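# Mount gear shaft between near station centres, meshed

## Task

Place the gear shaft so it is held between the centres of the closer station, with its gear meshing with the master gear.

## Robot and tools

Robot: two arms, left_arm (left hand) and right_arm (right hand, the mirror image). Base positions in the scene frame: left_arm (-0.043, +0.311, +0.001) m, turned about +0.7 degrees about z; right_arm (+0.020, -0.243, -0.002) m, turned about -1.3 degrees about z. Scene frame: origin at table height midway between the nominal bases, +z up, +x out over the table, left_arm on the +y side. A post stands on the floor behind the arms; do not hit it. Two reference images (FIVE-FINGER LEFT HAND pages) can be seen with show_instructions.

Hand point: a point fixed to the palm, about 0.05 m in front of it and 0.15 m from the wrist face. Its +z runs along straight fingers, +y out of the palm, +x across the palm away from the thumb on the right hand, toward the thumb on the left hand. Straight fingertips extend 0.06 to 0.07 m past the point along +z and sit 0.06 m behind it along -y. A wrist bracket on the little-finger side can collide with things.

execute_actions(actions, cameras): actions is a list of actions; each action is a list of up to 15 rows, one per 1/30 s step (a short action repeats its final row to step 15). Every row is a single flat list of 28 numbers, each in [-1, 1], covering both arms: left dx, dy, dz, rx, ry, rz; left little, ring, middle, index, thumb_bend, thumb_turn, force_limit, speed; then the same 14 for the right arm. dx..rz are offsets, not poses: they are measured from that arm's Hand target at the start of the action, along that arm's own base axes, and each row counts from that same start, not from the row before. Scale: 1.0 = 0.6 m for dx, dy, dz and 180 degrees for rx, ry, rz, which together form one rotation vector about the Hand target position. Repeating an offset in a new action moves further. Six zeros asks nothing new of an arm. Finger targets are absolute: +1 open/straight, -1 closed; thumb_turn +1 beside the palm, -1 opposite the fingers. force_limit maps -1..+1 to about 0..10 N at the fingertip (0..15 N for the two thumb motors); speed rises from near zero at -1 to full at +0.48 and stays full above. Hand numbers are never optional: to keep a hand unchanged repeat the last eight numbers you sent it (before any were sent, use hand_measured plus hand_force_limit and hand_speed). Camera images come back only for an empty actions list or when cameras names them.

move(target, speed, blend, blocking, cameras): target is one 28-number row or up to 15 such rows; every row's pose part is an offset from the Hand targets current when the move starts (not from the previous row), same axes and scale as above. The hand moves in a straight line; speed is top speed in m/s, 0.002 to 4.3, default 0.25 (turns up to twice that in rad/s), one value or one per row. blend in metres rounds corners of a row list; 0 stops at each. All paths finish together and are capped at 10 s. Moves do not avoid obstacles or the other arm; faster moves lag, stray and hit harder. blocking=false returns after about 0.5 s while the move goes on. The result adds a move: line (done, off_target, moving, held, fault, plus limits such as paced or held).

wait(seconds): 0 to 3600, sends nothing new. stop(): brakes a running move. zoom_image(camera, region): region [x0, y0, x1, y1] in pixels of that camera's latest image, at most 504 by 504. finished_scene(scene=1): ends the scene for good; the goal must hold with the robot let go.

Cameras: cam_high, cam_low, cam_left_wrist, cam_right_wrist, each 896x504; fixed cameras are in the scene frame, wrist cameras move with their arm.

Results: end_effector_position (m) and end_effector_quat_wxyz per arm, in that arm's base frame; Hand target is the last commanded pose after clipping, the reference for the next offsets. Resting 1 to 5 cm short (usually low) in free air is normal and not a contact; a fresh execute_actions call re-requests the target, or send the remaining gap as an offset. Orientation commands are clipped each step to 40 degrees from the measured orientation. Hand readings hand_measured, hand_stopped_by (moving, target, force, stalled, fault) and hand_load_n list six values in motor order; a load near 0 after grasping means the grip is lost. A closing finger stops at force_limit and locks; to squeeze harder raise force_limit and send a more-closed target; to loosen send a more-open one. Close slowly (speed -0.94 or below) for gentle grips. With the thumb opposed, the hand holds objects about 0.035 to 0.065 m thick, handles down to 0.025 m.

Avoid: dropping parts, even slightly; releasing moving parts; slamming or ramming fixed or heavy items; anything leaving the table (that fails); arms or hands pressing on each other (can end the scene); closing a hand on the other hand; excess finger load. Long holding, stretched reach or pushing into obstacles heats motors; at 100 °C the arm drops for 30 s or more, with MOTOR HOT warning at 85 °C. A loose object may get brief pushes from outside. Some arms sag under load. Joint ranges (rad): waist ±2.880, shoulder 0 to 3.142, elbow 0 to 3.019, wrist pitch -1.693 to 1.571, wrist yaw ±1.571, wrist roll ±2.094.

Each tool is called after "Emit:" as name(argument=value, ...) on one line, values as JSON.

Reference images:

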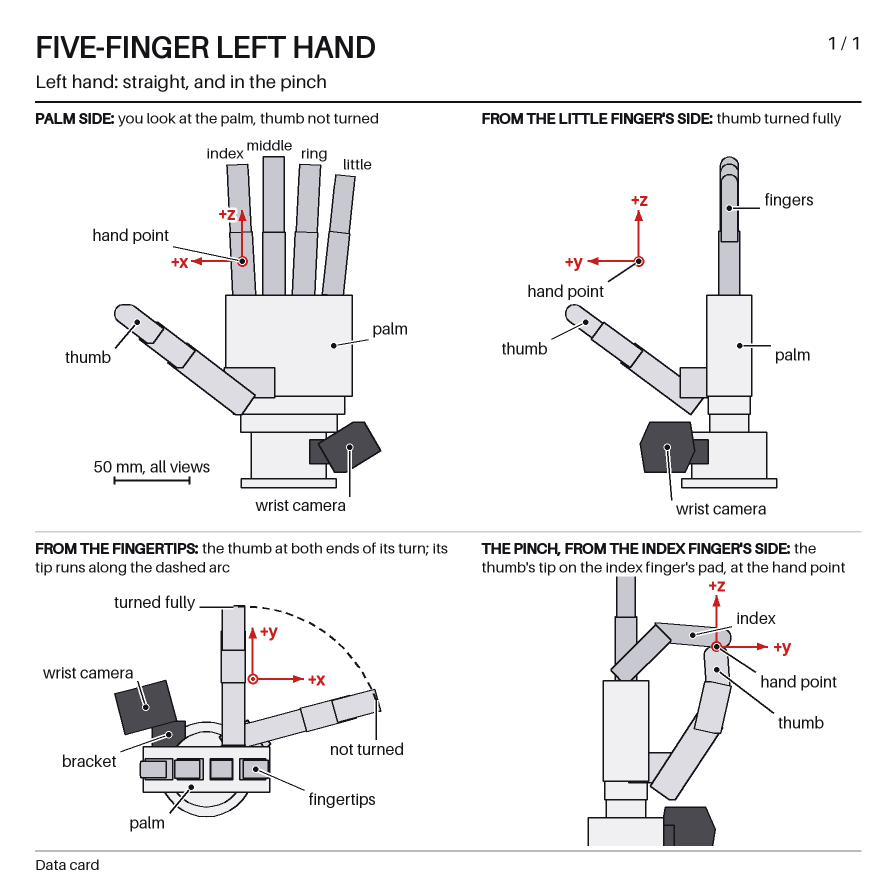

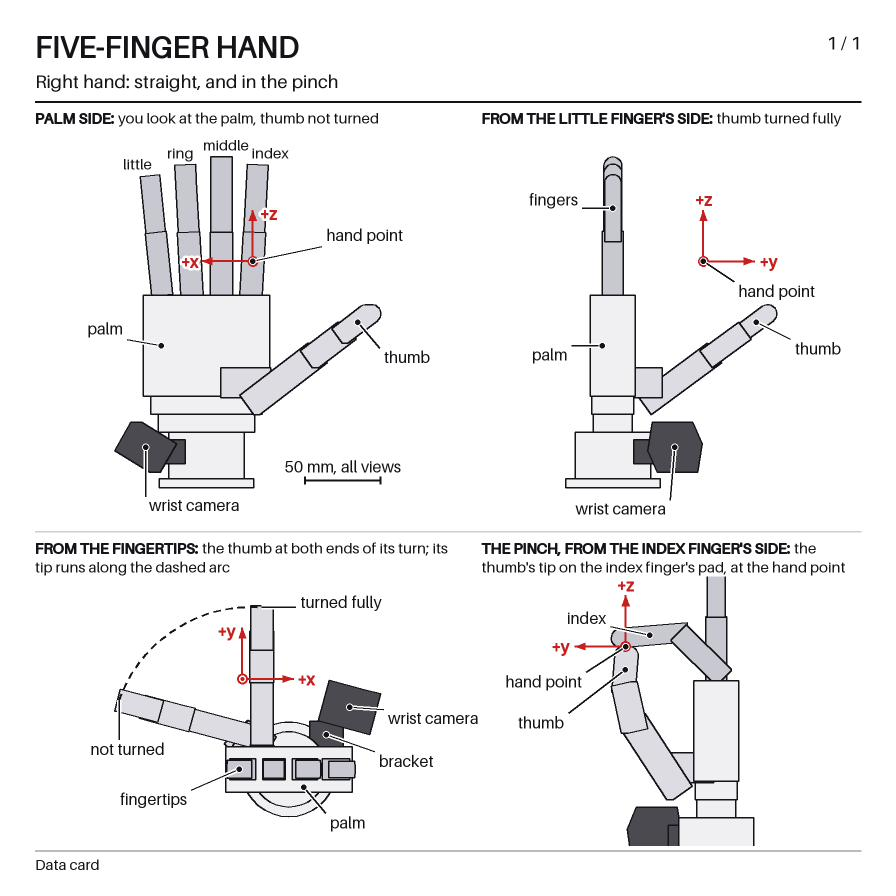

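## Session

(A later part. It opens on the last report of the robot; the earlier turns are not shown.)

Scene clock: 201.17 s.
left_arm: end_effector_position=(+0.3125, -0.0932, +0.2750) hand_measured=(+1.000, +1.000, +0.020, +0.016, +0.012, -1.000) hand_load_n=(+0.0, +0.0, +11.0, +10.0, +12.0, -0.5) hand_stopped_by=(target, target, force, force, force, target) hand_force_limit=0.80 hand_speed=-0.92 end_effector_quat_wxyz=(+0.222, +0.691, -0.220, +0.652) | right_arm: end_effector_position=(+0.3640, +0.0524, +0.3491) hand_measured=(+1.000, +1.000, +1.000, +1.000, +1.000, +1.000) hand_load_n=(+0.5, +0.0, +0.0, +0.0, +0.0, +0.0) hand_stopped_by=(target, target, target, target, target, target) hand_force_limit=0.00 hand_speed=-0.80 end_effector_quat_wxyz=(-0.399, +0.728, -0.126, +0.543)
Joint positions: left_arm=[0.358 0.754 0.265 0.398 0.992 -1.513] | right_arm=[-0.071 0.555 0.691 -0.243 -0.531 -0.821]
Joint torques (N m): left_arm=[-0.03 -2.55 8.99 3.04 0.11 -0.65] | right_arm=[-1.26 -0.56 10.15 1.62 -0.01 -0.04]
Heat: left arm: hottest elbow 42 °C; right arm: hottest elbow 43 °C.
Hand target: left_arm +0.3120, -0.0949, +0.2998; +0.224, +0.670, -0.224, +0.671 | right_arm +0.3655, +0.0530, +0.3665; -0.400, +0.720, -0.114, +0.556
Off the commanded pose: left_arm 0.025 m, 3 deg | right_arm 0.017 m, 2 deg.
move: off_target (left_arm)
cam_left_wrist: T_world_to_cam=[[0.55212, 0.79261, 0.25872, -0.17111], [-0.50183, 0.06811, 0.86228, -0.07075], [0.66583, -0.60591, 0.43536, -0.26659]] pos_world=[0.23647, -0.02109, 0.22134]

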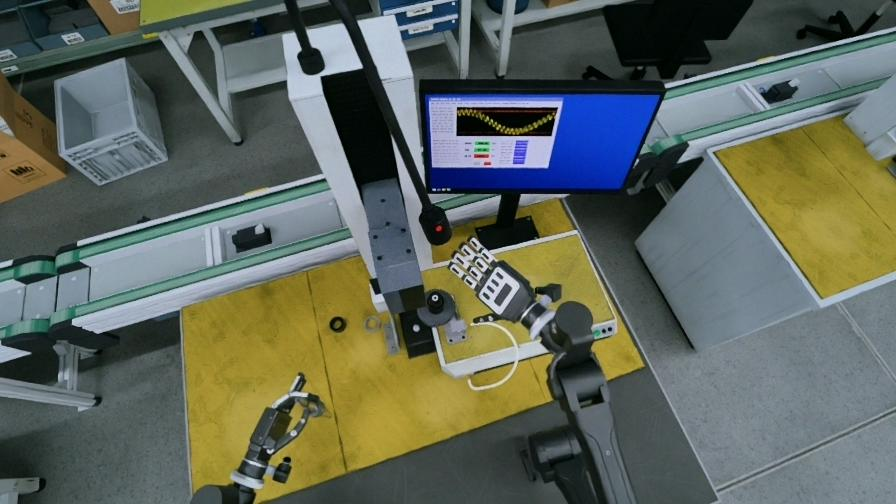

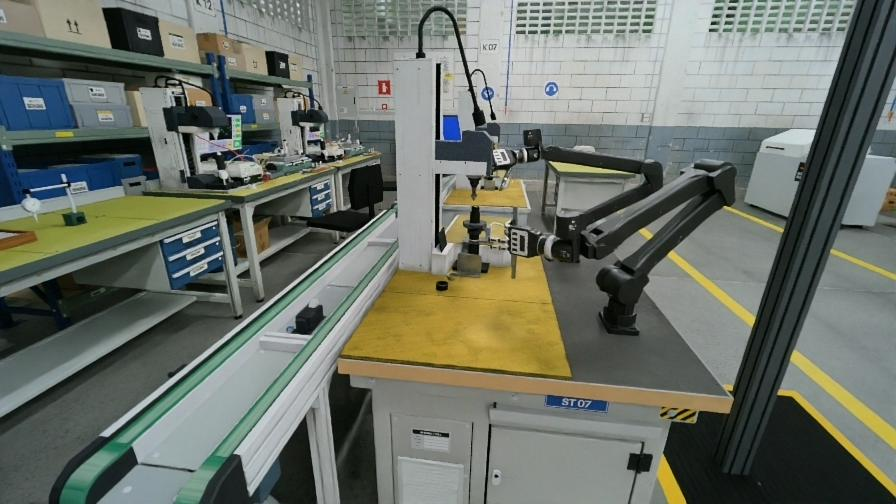

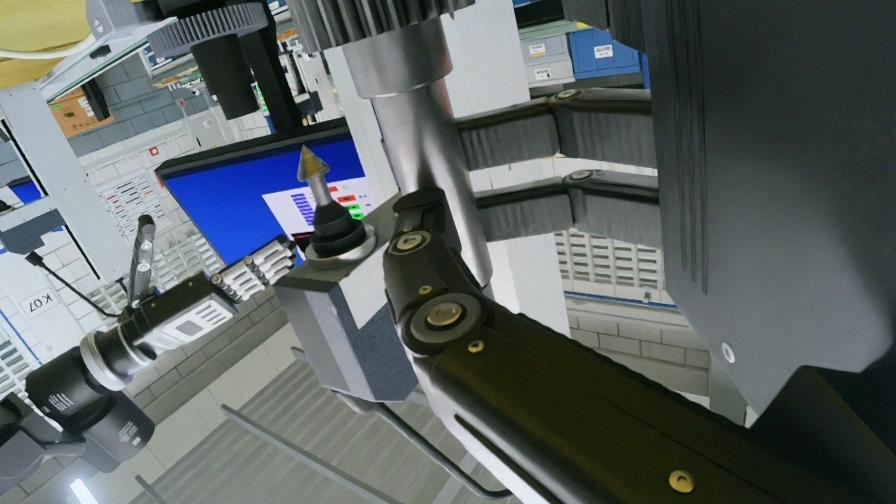

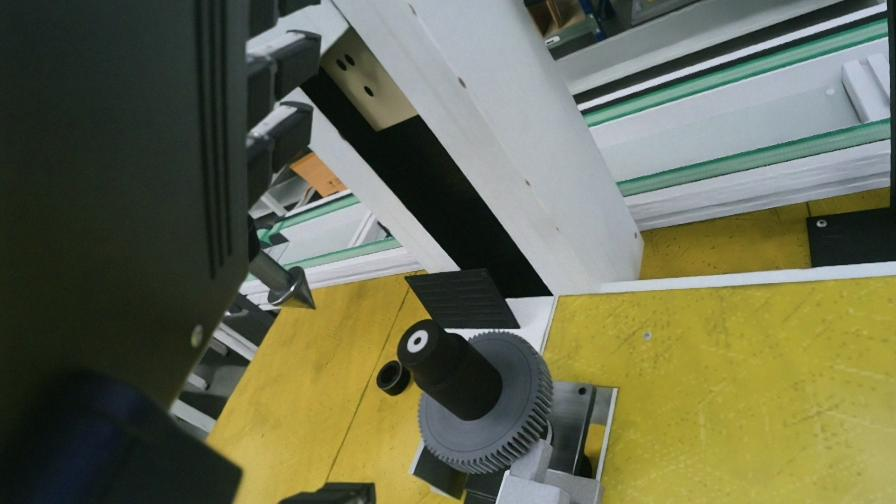

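Emit:
move(target=[[0,0,0,0,0,0,1,1,-0.2,-0.2,-0.15,-1,0.8,-0.92,-0.246,0.058,-0.1075,0.2283,0.1277,-0.1851,1,1,1,1,1,1,0,-0.8],[0,0,0,0,0,0,1,1,-0.2,-0.2,-0.15,-1,0.8,-0.92,-0.1925,0.1327,-0.37,0.2283,0.1277,-0.1851,1,1,1,1,1,1,0,-0.8]], speed=0.15, blend=0.03, cameras=["all"])

Scene clock: 227.20 s.
left_arm: end_effector_position=(+0.3128, -0.0930, +0.2753) hand_measured=(+1.000, +1.000, +0.020, +0.016, +0.012, -1.000) hand_load_n=(+0.0, +0.0, +11.0, +9.5, +12.0, -0.5) hand_stopped_by=(target, target, force, force, force, target) hand_force_limit=0.80 hand_speed=-0.92 end_effector_quat_wxyz=(+0.221, +0.690, -0.219, +0.653) | right_arm: end_effector_position=(+0.2457, +0.1306, +0.1410) hand_measured=(+1.000, +1.000, +1.000, +1.000, +1.000, +1.000) hand_load_n=(+0.0, +0.0, +0.0, +0.0, +0.0, -0.5) hand_stopped_by=(target, target, target, target, target, target) hand_force_limit=0.00 hand_speed=-0.80 end_effector_quat_wxyz=(-0.414, +0.577, -0.565, +0.420)
Joint positions: left_arm=[0.358 0.754 0.265 0.399 0.991 -1.515] | right_arm=[0.906 0.302 0.26 -0.435 0.845 0.349]
Joint torques (N m): left_arm=[-0.44 -2.84 9.05 3.02 0.1 -0.68] | right_arm=[-1.85 3.31 8.2 2.14 0.18 -0.07]
Heat: left arm: hottest elbow 45 °C; right arm: hottest elbow 43 °C.
Hand target: left_arm +0.3120, -0.0949, +0.2998; +0.224, +0.670, -0.224, +0.671 | right_arm +0.2499, +0.1327, +0.1445; -0.421, +0.568, -0.568, +0.421
Off the commanded pose: left_arm 0.025 m, 3 deg | right_arm 0.006 m, 1 deg.
move: done
cam_left_wrist: T_world_to_cam=[[0.55073, 0.79366, 0.25848, -0.17079], [-0.50233, 0.06783, 0.86201, -0.07061], [0.66661, -0.60457, 0.43604, -0.26701]] pos_world=[0.23658, -0.02109, 0.22144]
cam_right_wrist: T_world_to_cam=[[-0.30042, -0.24563, -0.92164, 0.2375], [-0.5766, 0.81649, -0.02966, 0.03504], [0.75979, 0.5225, -0.38692, -0.08129]] pos_world=[0.15332, 0.0722, 0.18848]

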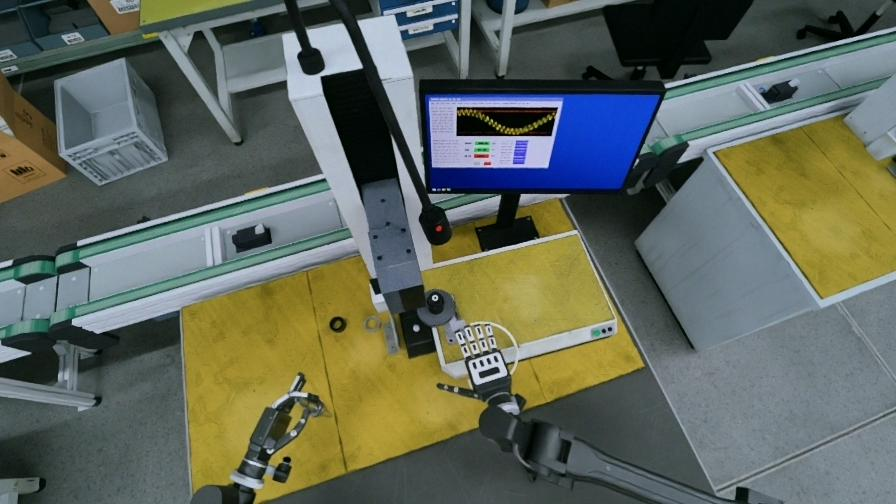

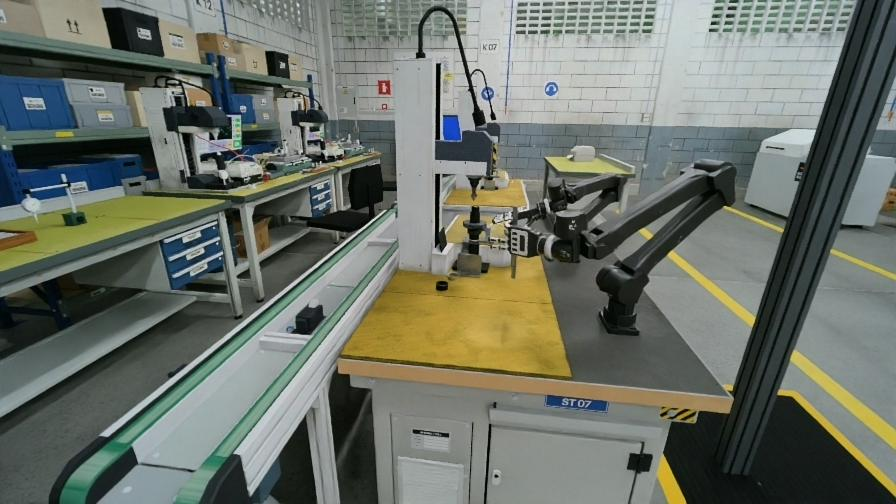

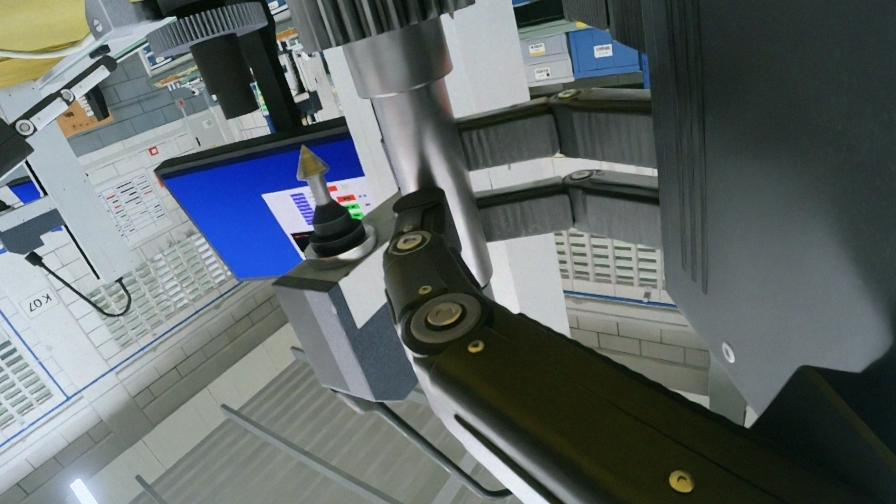

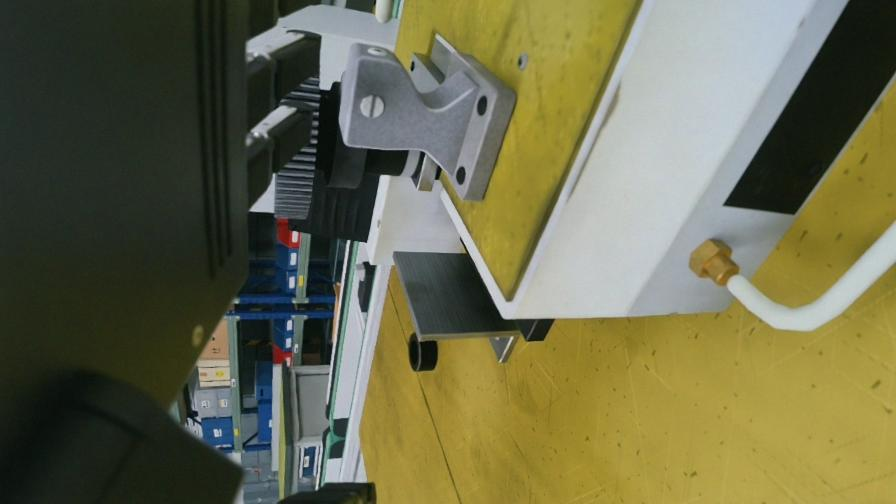

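Emit:
move(target=[0,0,0,0,0,0,1,1,-0.2,-0.2,-0.15,-1,0.8,-0.92,-0.0587,0.1105,-0.0325,0,0,-0.126,1,1,1,1,1,1,0,-0.8], speed=0.1, cameras=["cam_high","cam_right_wrist"])

Scene clock: 239.67 s.
left_arm: end_effector_position=(+0.3128, -0.0930, +0.2753) hand_measured=(+1.000, +1.000, +0.020, +0.016, +0.012, -1.000) hand_load_n=(+0.0, +0.0, +11.0, +9.5, +12.0, -1.0) hand_stopped_by=(target, target, force, force, force, target) hand_force_limit=0.80 hand_speed=-0.92 end_effector_quat_wxyz=(+0.221, +0.690, -0.219, +0.653) | right_arm: end_effector_position=(+0.2153, +0.1875, +0.1171) hand_measured=(+1.000, +1.000, +1.000, +1.000, +1.000, +1.000) hand_load_n=(+0.0, +0.0, +0.0, +0.0, +0.0, -0.5) hand_stopped_by=(target, target, target, target, target, target) hand_force_limit=0.00 hand_speed=-0.80 end_effector_quat_wxyz=(+0.324, -0.454, +0.667, -0.493)
Joint positions: left_arm=[0.358 0.754 0.265 0.399 0.991 -1.515] | right_arm=[1.353 1.191 0.613 -1.492 1.218 2.08]
Joint torques (N m): left_arm=[-0.56 -2.67 8.92 2.95 0.11 -0.67] | right_arm=[-0.5 -4.19 7.65 -1.26 0.53 0.07]
Heat: left arm: hottest elbow 45 °C; right arm: hottest elbow 42 °C.
Hand target: left_arm +0.3120, -0.0949, +0.2998; +0.224, +0.670, -0.224, +0.671 | right_arm +0.2148, +0.1990, +0.1250; +0.330, -0.445, +0.669, -0.495
Off the commanded pose: left_arm 0.025 m, 3 deg | right_arm 0.014 m, 1 deg.
joint sent to its limit (right arm) — joint 6 (wrist roll), upper limit. The joint targets still meet the commanded pose.
move: off_target (right_arm)
cam_right_wrist: T_world_to_cam=[[-0.37023, -0.10954, -0.92246, 0.20983], [-0.21738, 0.97567, -0.02861, -0.13697], [0.90315, 0.18994, -0.38503, -0.06589]] pos_world=[0.10742, 0.16913, 0.16427]

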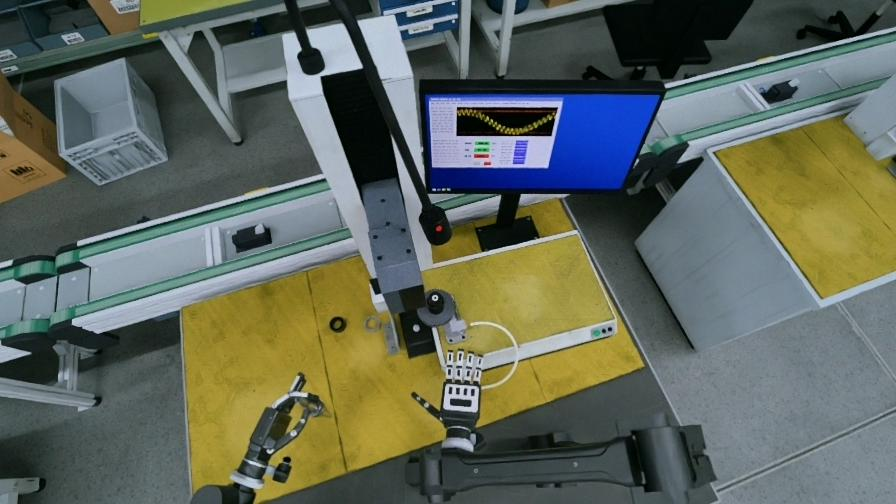

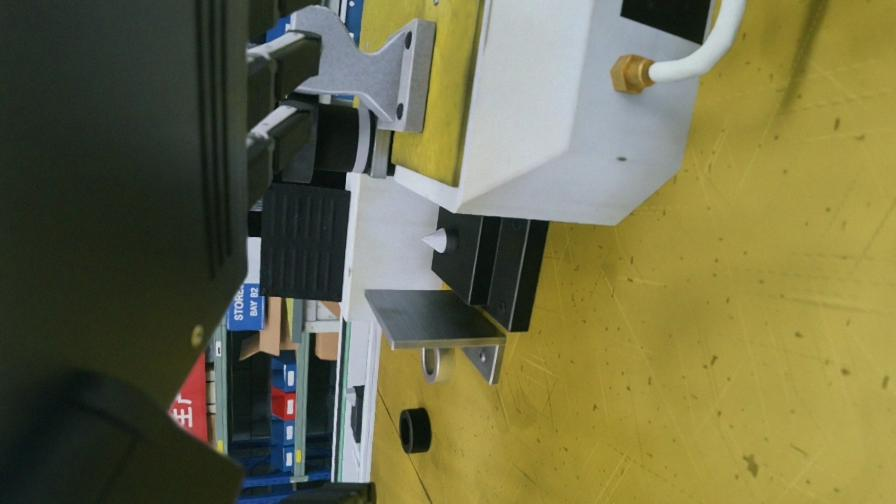

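Emit:
execute_actions(actions=[[[0,0,0,0,0,0,1,1,-0.2,-0.2,-0.15,-1,0.8,-0.92,0,0,0,0,0,0,1,1,1,1,-0.2,1,0,-0.4]],[[0,0,0,0,0,0,1,1,-0.2,-0.2,-0.15,-1,0.8,-0.92,0,0,0,0,0,0,1,1,1,1,-0.2,1,0,-0.4]]], cameras=["all"])

Scene clock: 269.37 s.
left_arm: end_effector_position=(+0.3128, -0.0930, +0.2753) hand_measured=(+1.000, +1.000, +0.020, +0.016, +0.012, -1.000) hand_load_n=(+0.0, +0.0, +11.5, +10.0, +11.5, -1.0) hand_stopped_by=(target, target, force, force, force, target) hand_force_limit=0.80 hand_speed=-0.92 end_effector_quat_wxyz=(+0.221, +0.690, -0.219, +0.653) | right_arm: end_effector_position=(+0.2153, +0.1875, +0.1171) hand_measured=(+1.000, +1.000, +1.000, +1.000, -0.200, +1.000) hand_load_n=(+0.0, +0.0, +0.0, +0.0, +0.0, -0.5) hand_stopped_by=(target, target, target, target, target, target) hand_force_limit=0.00 hand_speed=-0.40 end_effector_quat_wxyz=(+0.324, -0.454, +0.667, -0.493)
Joint positions: left_arm=[0.358 0.754 0.265 0.399 0.991 -1.515] | right_arm=[1.353 1.191 0.613 -1.492 1.218 2.08]
Joint torques (N m): left_arm=[-0.5 -2.43 8.91 3.02 0.11 -0.66] | right_arm=[-0.38 -4.13 7.68 -1.21 0.54 0.07]
Heat: left arm: hottest elbow 46 °C; right arm: hottest elbow 40 °C.
Hand target: left_arm +0.3120, -0.0949, +0.2998; +0.224, +0.670, -0.224, +0.671 | right_arm +0.2148, +0.1990, +0.1250; +0.330, -0.445, +0.669, -0.495
Off the commanded pose: left_arm 0.025 m, 3 deg | right_arm 0.014 m, 1 deg.
joint sent to its limit (right arm) — joint 6 (wrist roll), upper limit. The joint targets still meet the commanded pose.
Step readings (end_effector_position of left_arm | right_arm):
0: (+0.3128, -0.0930, +0.2753) | (+0.2153, +0.1875, +0.1171)
1: (+0.3128, -0.0930, +0.2753) | (+0.2153, +0.1875, +0.1171)
2: (+0.3128, -0.0930, +0.2753) | (+0.2153, +0.1875, +0.1171)
4: (+0.3128, -0.0930, +0.2753) | (+0.2153, +0.1875, +0.1171)
8: (+0.3128, -0.0930, +0.2753) | (+0.2153, +0.1875, +0.1171)
15: (+0.3128, -0.0930, +0.2753) | (+0.2153, +0.1875, +0.1171)
16: (+0.3128, -0.0930, +0.2753) | (+0.2153, +0.1875, +0.1171)
17: (+0.3128, -0.0930, +0.2753) | (+0.2153, +0.1875, +0.1171)
19: (+0.3128, -0.0930, +0.2753) | (+0.2153, +0.1875, +0.1171)
23: (+0.3128, -0.0930, +0.2753) | (+0.2153, +0.1875, +0.1171)
30: (+0.3128, -0.0930, +0.2753) | (+0.2153, +0.1875, +0.1171)
cam_left_wrist: T_world_to_cam=[[0.55073, 0.79366, 0.25848, -0.17079], [-0.50233, 0.06783, 0.86201, -0.07061], [0.66661, -0.60457, 0.43604, -0.26701]] pos_world=[0.23658, -0.02109, 0.22144]
cam_right_wrist: T_world_to_cam=[[-0.37023, -0.10954, -0.92246, 0.20983], [-0.21738, 0.97567, -0.02861, -0.13697], [0.90315, 0.18994, -0.38503, -0.06589]] pos_world=[0.10742, 0.16913, 0.16427]

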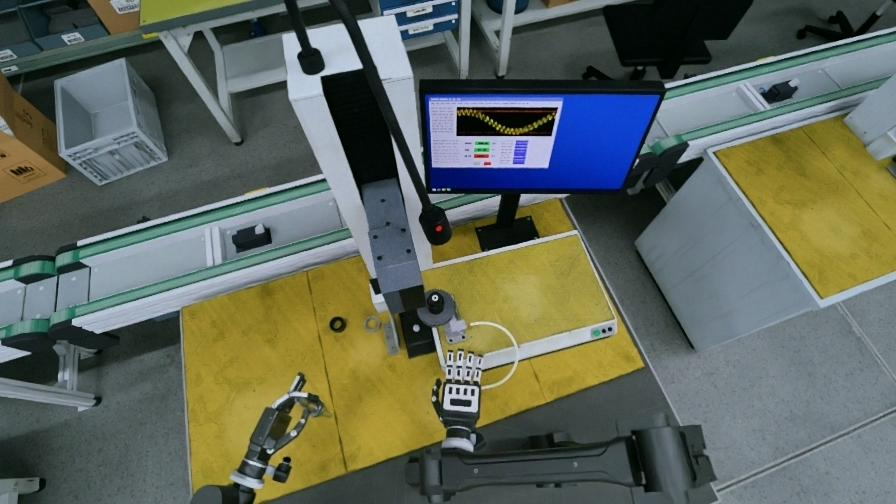

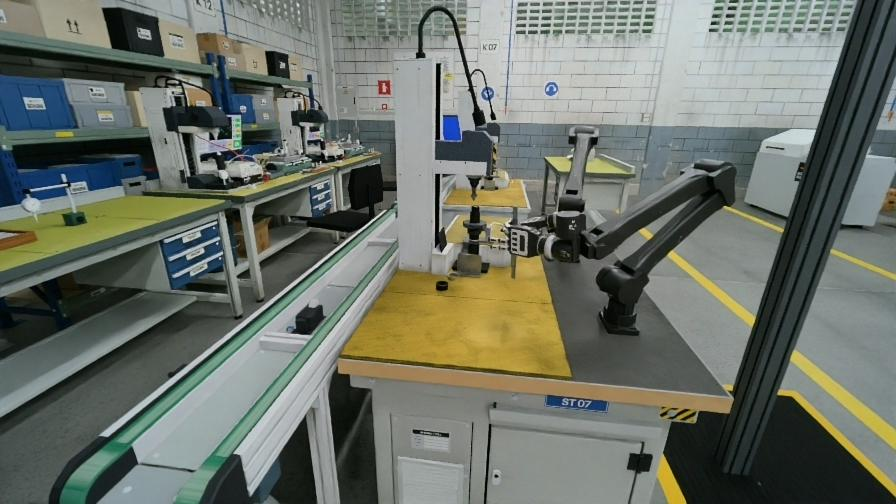

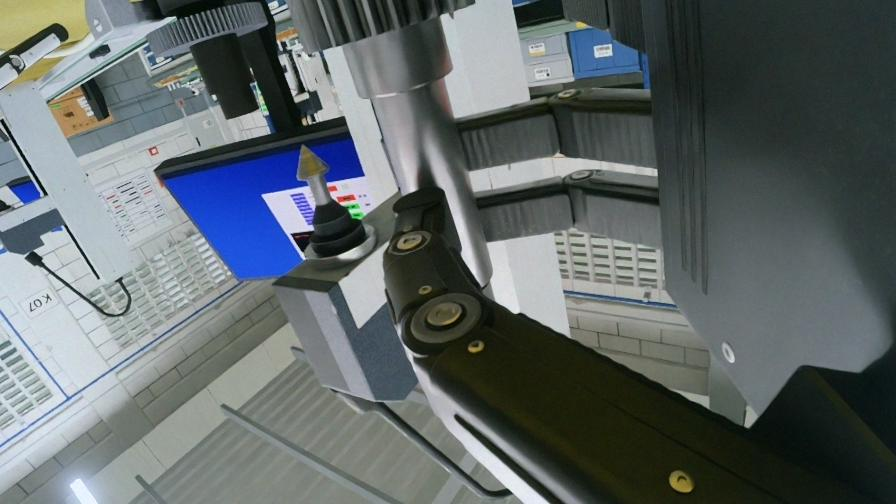

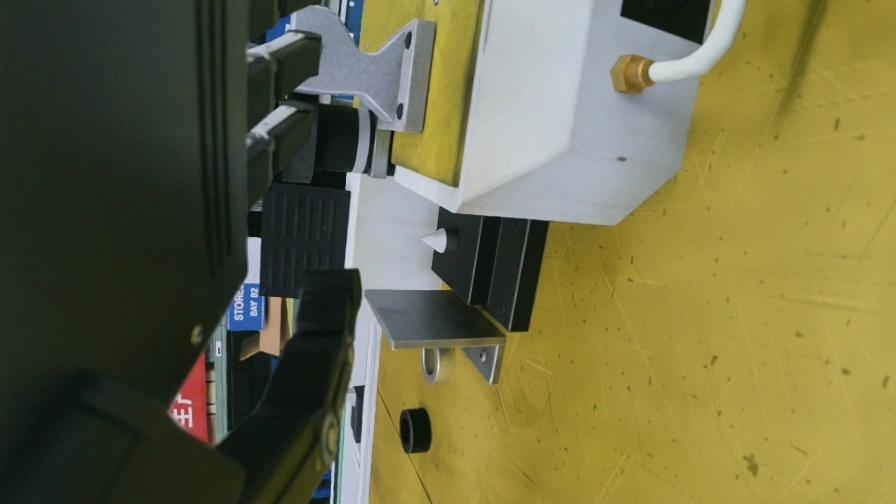

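Emit:
move(target=[0.078,-0.26,-0.02,0,0,0,1,1,-0.2,-0.2,-0.15,-1,0.8,-0.92,0,0,0,0,0,0,1,1,1,1,-0.2,1,0,-0.4], speed=0.08, cameras=["all"])

Scene clock: 274.43 s.
left_arm: end_effector_position=(+0.3425, -0.2422, +0.2274) hand_measured=(+1.000, +1.000, +0.020, +0.016, +0.012, -1.000) hand_load_n=(+0.0, +0.0, +11.5, +9.5, +12.0, -1.0) hand_stopped_by=(target, target, force, force, force, target) hand_force_limit=0.80 hand_speed=-0.92 end_effector_quat_wxyz=(+0.205, +0.715, -0.239, +0.624) | right_arm: end_effector_position=(+0.2153, +0.1875, +0.1171) hand_measured=(+1.000, +1.000, +1.000, +1.000, -0.200, +1.000) hand_load_n=(+0.0, +0.0, +0.0, +0.0, +0.0, -0.5) hand_stopped_by=(target, target, target, target, target, target) hand_force_limit=0.00 hand_speed=-0.40 end_effector_quat_wxyz=(+0.324, -0.454, +0.667, -0.493)
Joint positions: left_arm=[-0.332 0.992 0.278 0.571 0.303 -1.522] | right_arm=[1.353 1.191 0.613 -1.492 1.218 2.08]
Joint torques (N m): left_arm=[-0.44 -3.78 11.92 4.08 0.06 -0.6] | right_arm=[-0.67 -4.31 7.66 -1.24 0.53 0.06]
Heat: left arm: hottest elbow 46 °C; right arm: hottest elbow 40 °C.
Hand target: left_arm +0.3588, -0.2509, +0.2878; +0.224, +0.670, -0.224, +0.671 | right_arm +0.2148, +0.1990, +0.1250; +0.330, -0.445, +0.669, -0.495
Off the commanded pose: left_arm 0.063 m, 8 deg | right_arm 0.014 m, 1 deg.
joint sent to its limit (right arm) — joint 6 (wrist roll), upper limit. The joint targets still meet the commanded pose.
move: off_target (left_arm)
cam_left_wrist: T_world_to_cam=[[0.57106, 0.77041, 0.28348, -0.07463], [-0.45315, 0.0079, 0.8914, -0.04235], [0.6845, -0.63751, 0.35362, -0.35147]] pos_world=[0.26401, -0.16623, 0.18319]
cam_right_wrist: T_world_to_cam=[[-0.37023, -0.10954, -0.92246, 0.20983], [-0.21738, 0.97567, -0.02861, -0.13697], [0.90315, 0.18994, -0.38503, -0.06589]] pos_world=[0.10742, 0.16913, 0.16427]

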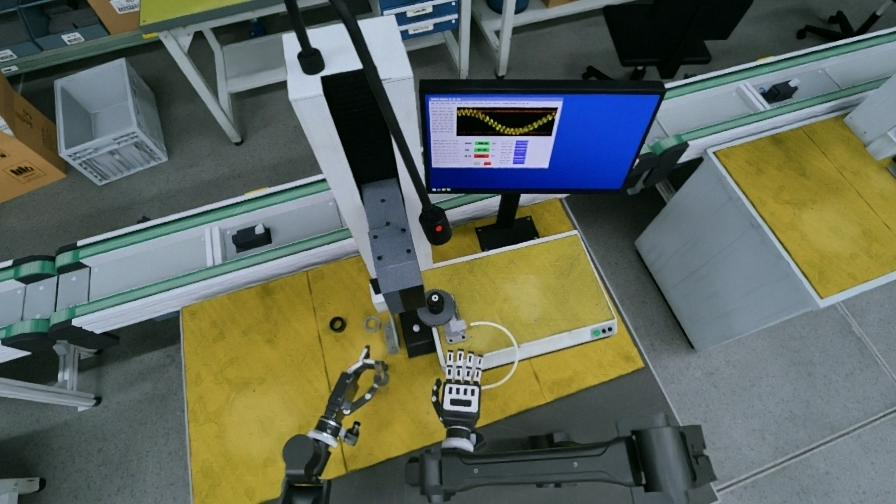

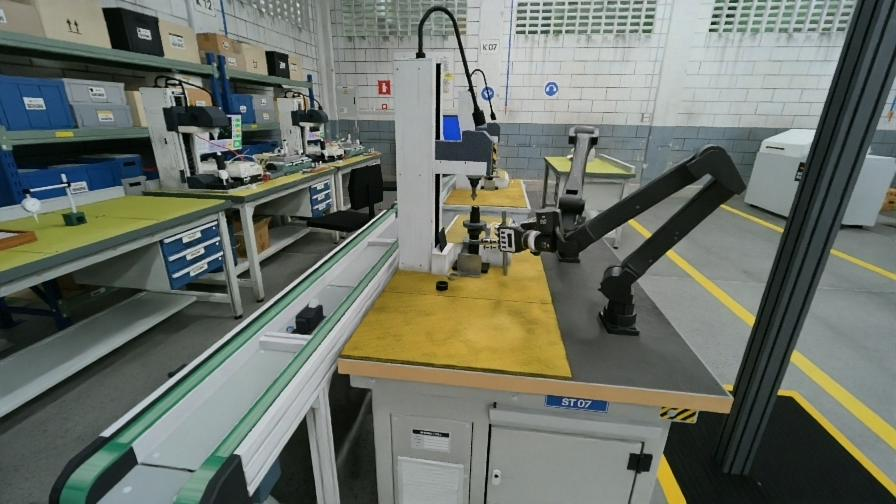

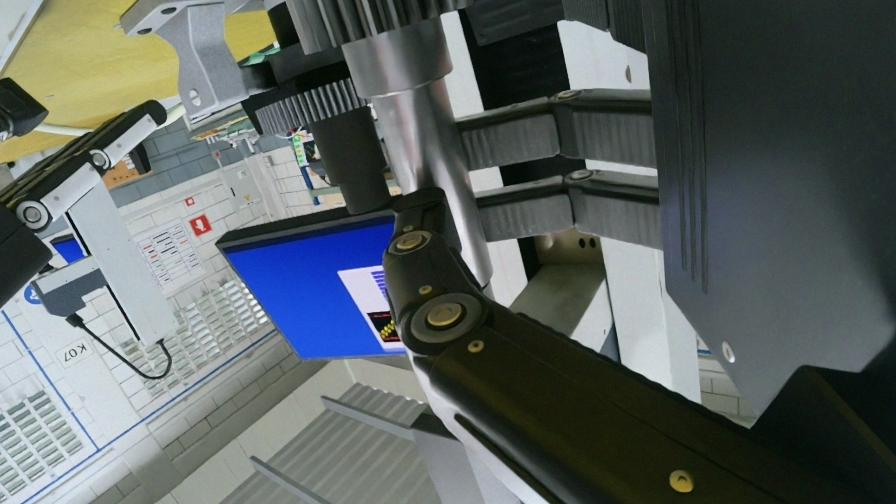

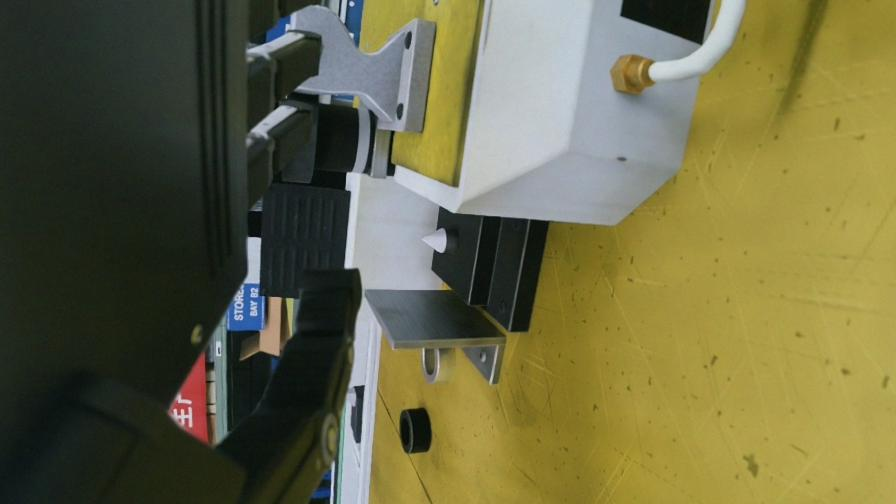

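Emit:
move(target=[0.035,-0.07,0.065,-0.030,-0.038,0,1,1,-0.2,-0.2,-0.15,-1,0.8,-0.92,0,0,0,0,0,0,1,1,1,1,-0.2,1,0,-0.4], speed=0.08, cameras=["all"])

Scene clock: 280.03 s.
left_arm: end_effector_position=(+0.3696, -0.2845, +0.2645) hand_measured=(+1.000, +1.000, +0.020, +0.016, +0.012, -1.000) hand_load_n=(+0.0, +0.0, +11.0, +10.0, +11.5, -0.5) hand_stopped_by=(target, target, force, force, force, target) hand_force_limit=0.80 hand_speed=-0.92 end_effector_quat_wxyz=(+0.214, +0.667, -0.226, +0.677) | right_arm: end_effector_position=(+0.2153, +0.1875, +0.1171) hand_measured=(+1.000, +1.000, +1.000, +1.000, -0.200, +1.000) hand_load_n=(+0.0, -0.5, +0.0, +0.0, +0.0, +0.0) hand_stopped_by=(target, target, target, target, target, target) hand_force_limit=0.00 hand_speed=-0.40 end_effector_quat_wxyz=(+0.324, -0.454, +0.667, -0.493)
Joint positions: left_arm=[-0.449 1.164 0.372 0.799 0.184 -1.551] | right_arm=[1.353 1.191 0.613 -1.492 1.218 2.08]
Joint torques (N m): left_arm=[-0.32 -5.89 11.52 4.11 -0.02 -0.62] | right_arm=[-0.44 -4.13 7.69 -1.25 0.54 0.05]
Heat: left arm: hottest elbow 46 °C; right arm: hottest elbow 40 °C.
Hand target: left_arm +0.3797, -0.2929, +0.3267; +0.241, +0.618, -0.205, +0.720 | right_arm +0.2148, +0.1990, +0.1250; +0.330, -0.445, +0.669, -0.495
Off the commanded pose: left_arm 0.064 m, 9 deg | right_arm 0.014 m, 1 deg.
joint sent to its limit (right arm) — joint 6 (wrist roll), upper limit. The joint targets still meet the commanded pose.
move: off_target (left_arm)
cam_left_wrist: T_world_to_cam=[[0.53131, 0.7941, 0.29514, -0.04981], [-0.5608, 0.06855, 0.82511, 0.01177], [0.63499, -0.6039, 0.48176, -0.41618]] pos_world=[0.29733, -0.21259, 0.20549]
cam_right_wrist: T_world_to_cam=[[-0.37023, -0.10954, -0.92246, 0.20983], [-0.21738, 0.97567, -0.02861, -0.13697], [0.90315, 0.18994, -0.38503, -0.06589]] pos_world=[0.10742, 0.16913, 0.16427]

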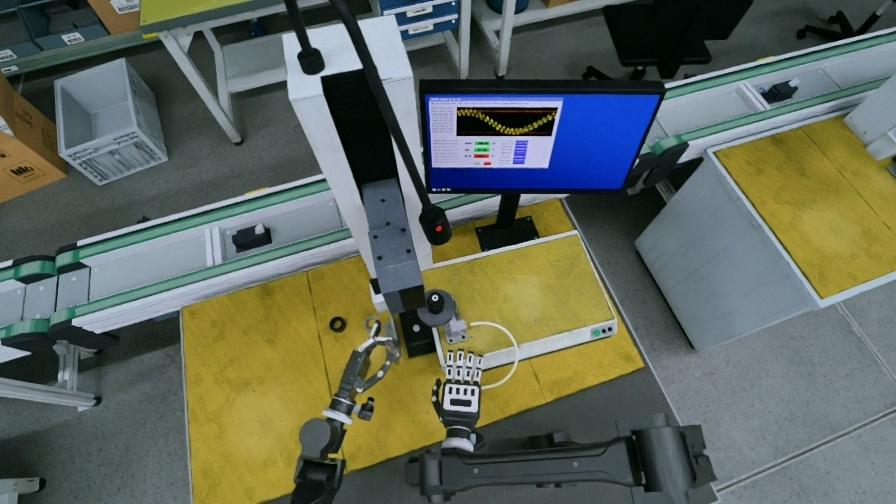

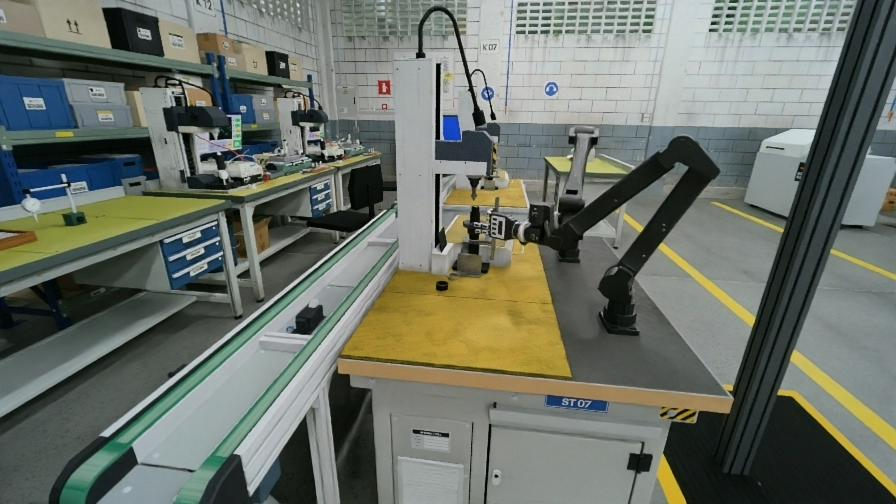

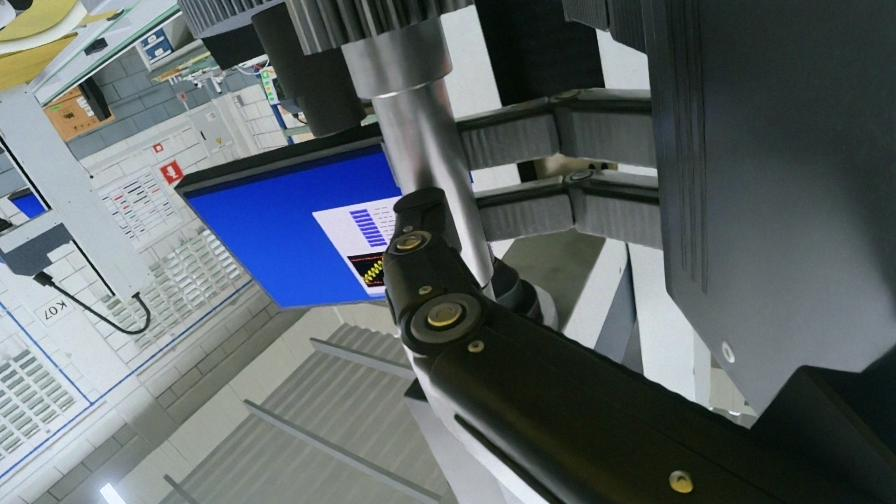

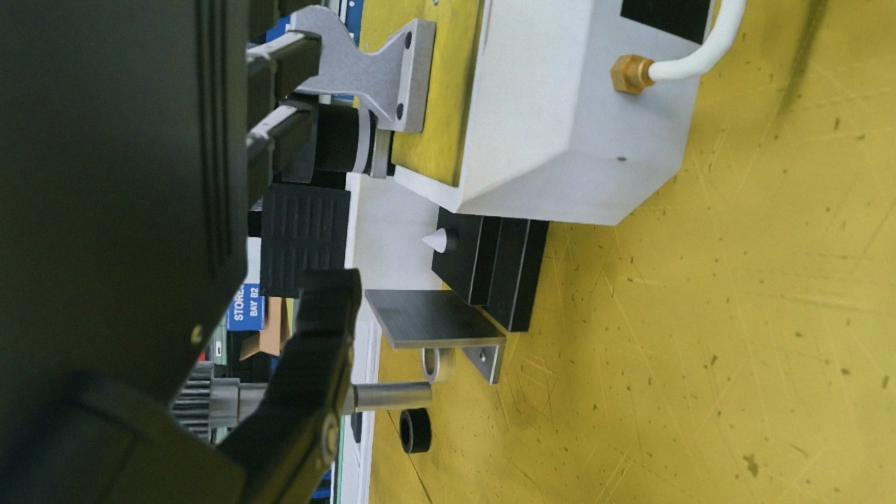

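Emit:
move(target=[0.0,-0.1,-0.01,0,0,0,1,1,-0.2,-0.2,-0.15,-1,0.8,-0.92,0,0,0,0,0,0,1,1,1,1,-0.2,1,0,-0.4], speed=0.06, cameras=["cam_low","cam_left_wrist","cam_right_wrist"])

Emit:
zoom_image(camera="cam_low", region=[430, 150, 550, 290])

Scene clock: 292.87 s.
left_arm: end_effector_position=(+0.3706, -0.3421, +0.2583) hand_measured=(+1.000, +1.000, +0.020, +0.016, +0.012, -1.000) hand_load_n=(+0.0, +0.0, +11.0, +10.0, +12.0, -0.5) hand_stopped_by=(target, target, force, force, force, target) hand_force_limit=0.80 hand_speed=-0.92 end_effector_quat_wxyz=(+0.215, +0.668, -0.227, +0.675) | right_arm: end_effector_position=(+0.2153, +0.1875, +0.1171) hand_measured=(+1.000, +1.000, +1.000, +1.000, -0.200, +1.000) hand_load_n=(+0.0, +0.0, +0.0, +0.0, +0.0, +0.0) hand_stopped_by=(target, target, target, target, target, target) hand_force_limit=0.00 hand_speed=-0.40 end_effector_quat_wxyz=(+0.324, -0.454, +0.667, -0.493)
Joint positions: left_arm=[-0.617 1.281 0.439 0.845 0.018 -1.551] | right_arm=[1.353 1.191 0.613 -1.492 1.218 2.08]
Joint torques (N m): left_arm=[-0.21 -7.36 11.02 4.31 -0.01 -0.36] | right_arm=[-0.5 -4.37 7.62 -1.31 0.53 0.05]
Heat: left arm: hottest elbow 48 °C; right arm: hottest elbow 40 °C.
Hand target: left_arm +0.3797, -0.3529, +0.3207; +0.241, +0.618, -0.205, +0.720 | right_arm +0.2148, +0.1990, +0.1250; +0.330, -0.445, +0.669, -0.495
Off the commanded pose: left_arm 0.064 m, 9 deg | right_arm 0.014 m, 1 deg.
joint sent to its limit (right arm) — joint 6 (wrist roll), upper limit. The joint targets still meet the commanded pose.
move: off_target (left_arm)
cam_left_wrist: T_world_to_cam=[[0.53384, 0.79278, 0.29412, -0.00382], [-0.55774, 0.06869, 0.82717, 0.01971], [0.63556, -0.60562, 0.47884, -0.44874]] pos_world=[0.29823, -0.27009, 0.1997]
cam_right_wrist: T_world_to_cam=[[-0.37023, -0.10954, -0.92246, 0.20983], [-0.21738, 0.97567, -0.02861, -0.13697], [0.90315, 0.18994, -0.38503, -0.06589]] pos_world=[0.10742, 0.16913, 0.16427]

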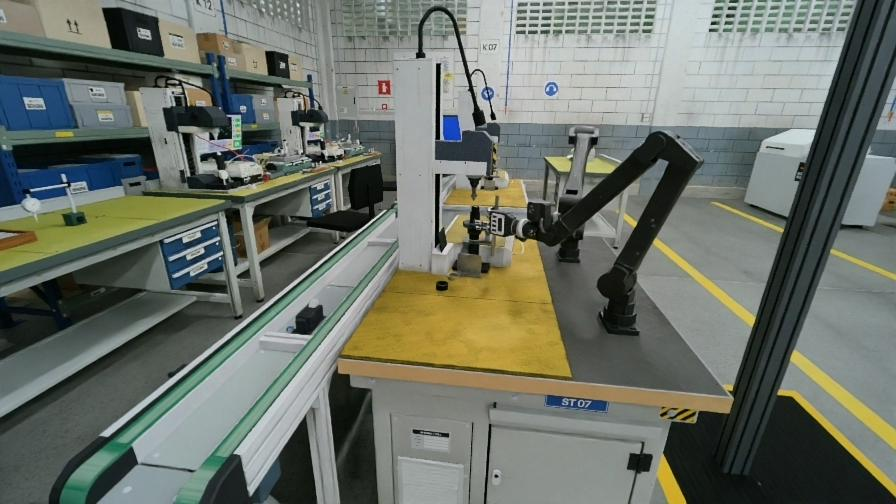

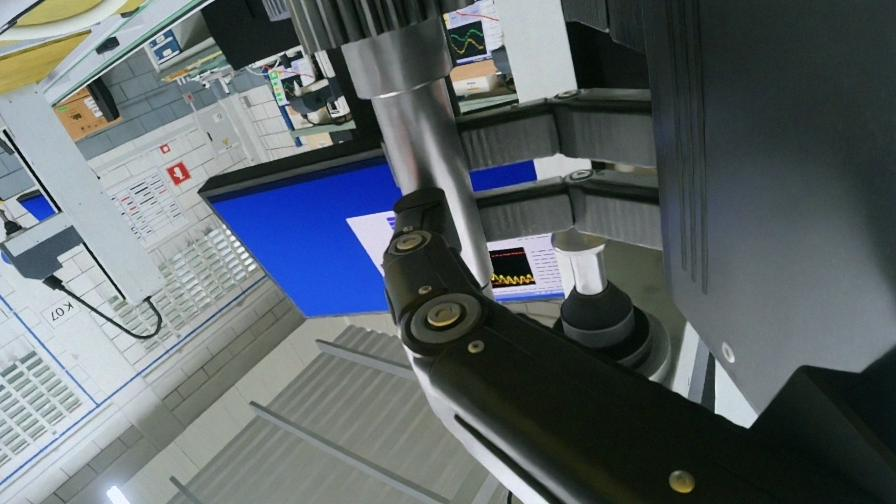

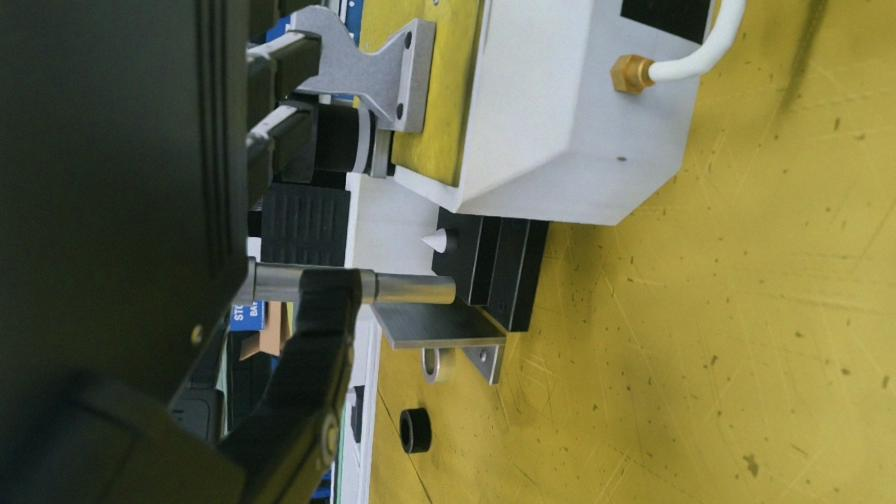

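Scaled by 3.600.

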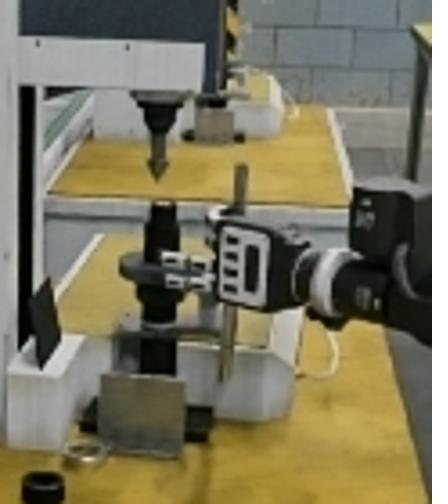

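Emit:
zoom_image(camera="cam_right_wrist", region=[230, 130, 560, 400])

Emit:
zoom_image(camera="cam_low", region=[450, 170, 520, 270])

Scaled by 1.527.

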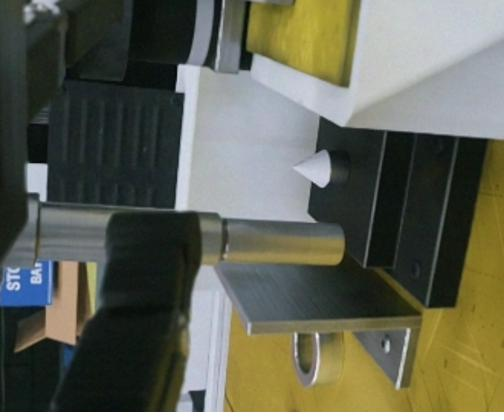

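Scaled by 5.040.

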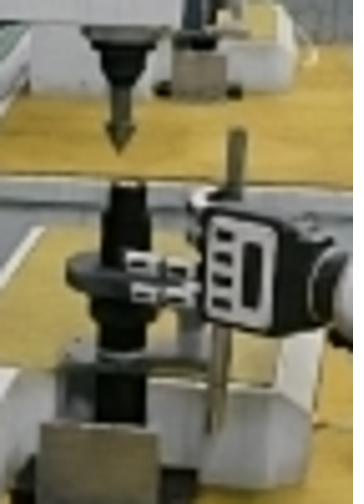

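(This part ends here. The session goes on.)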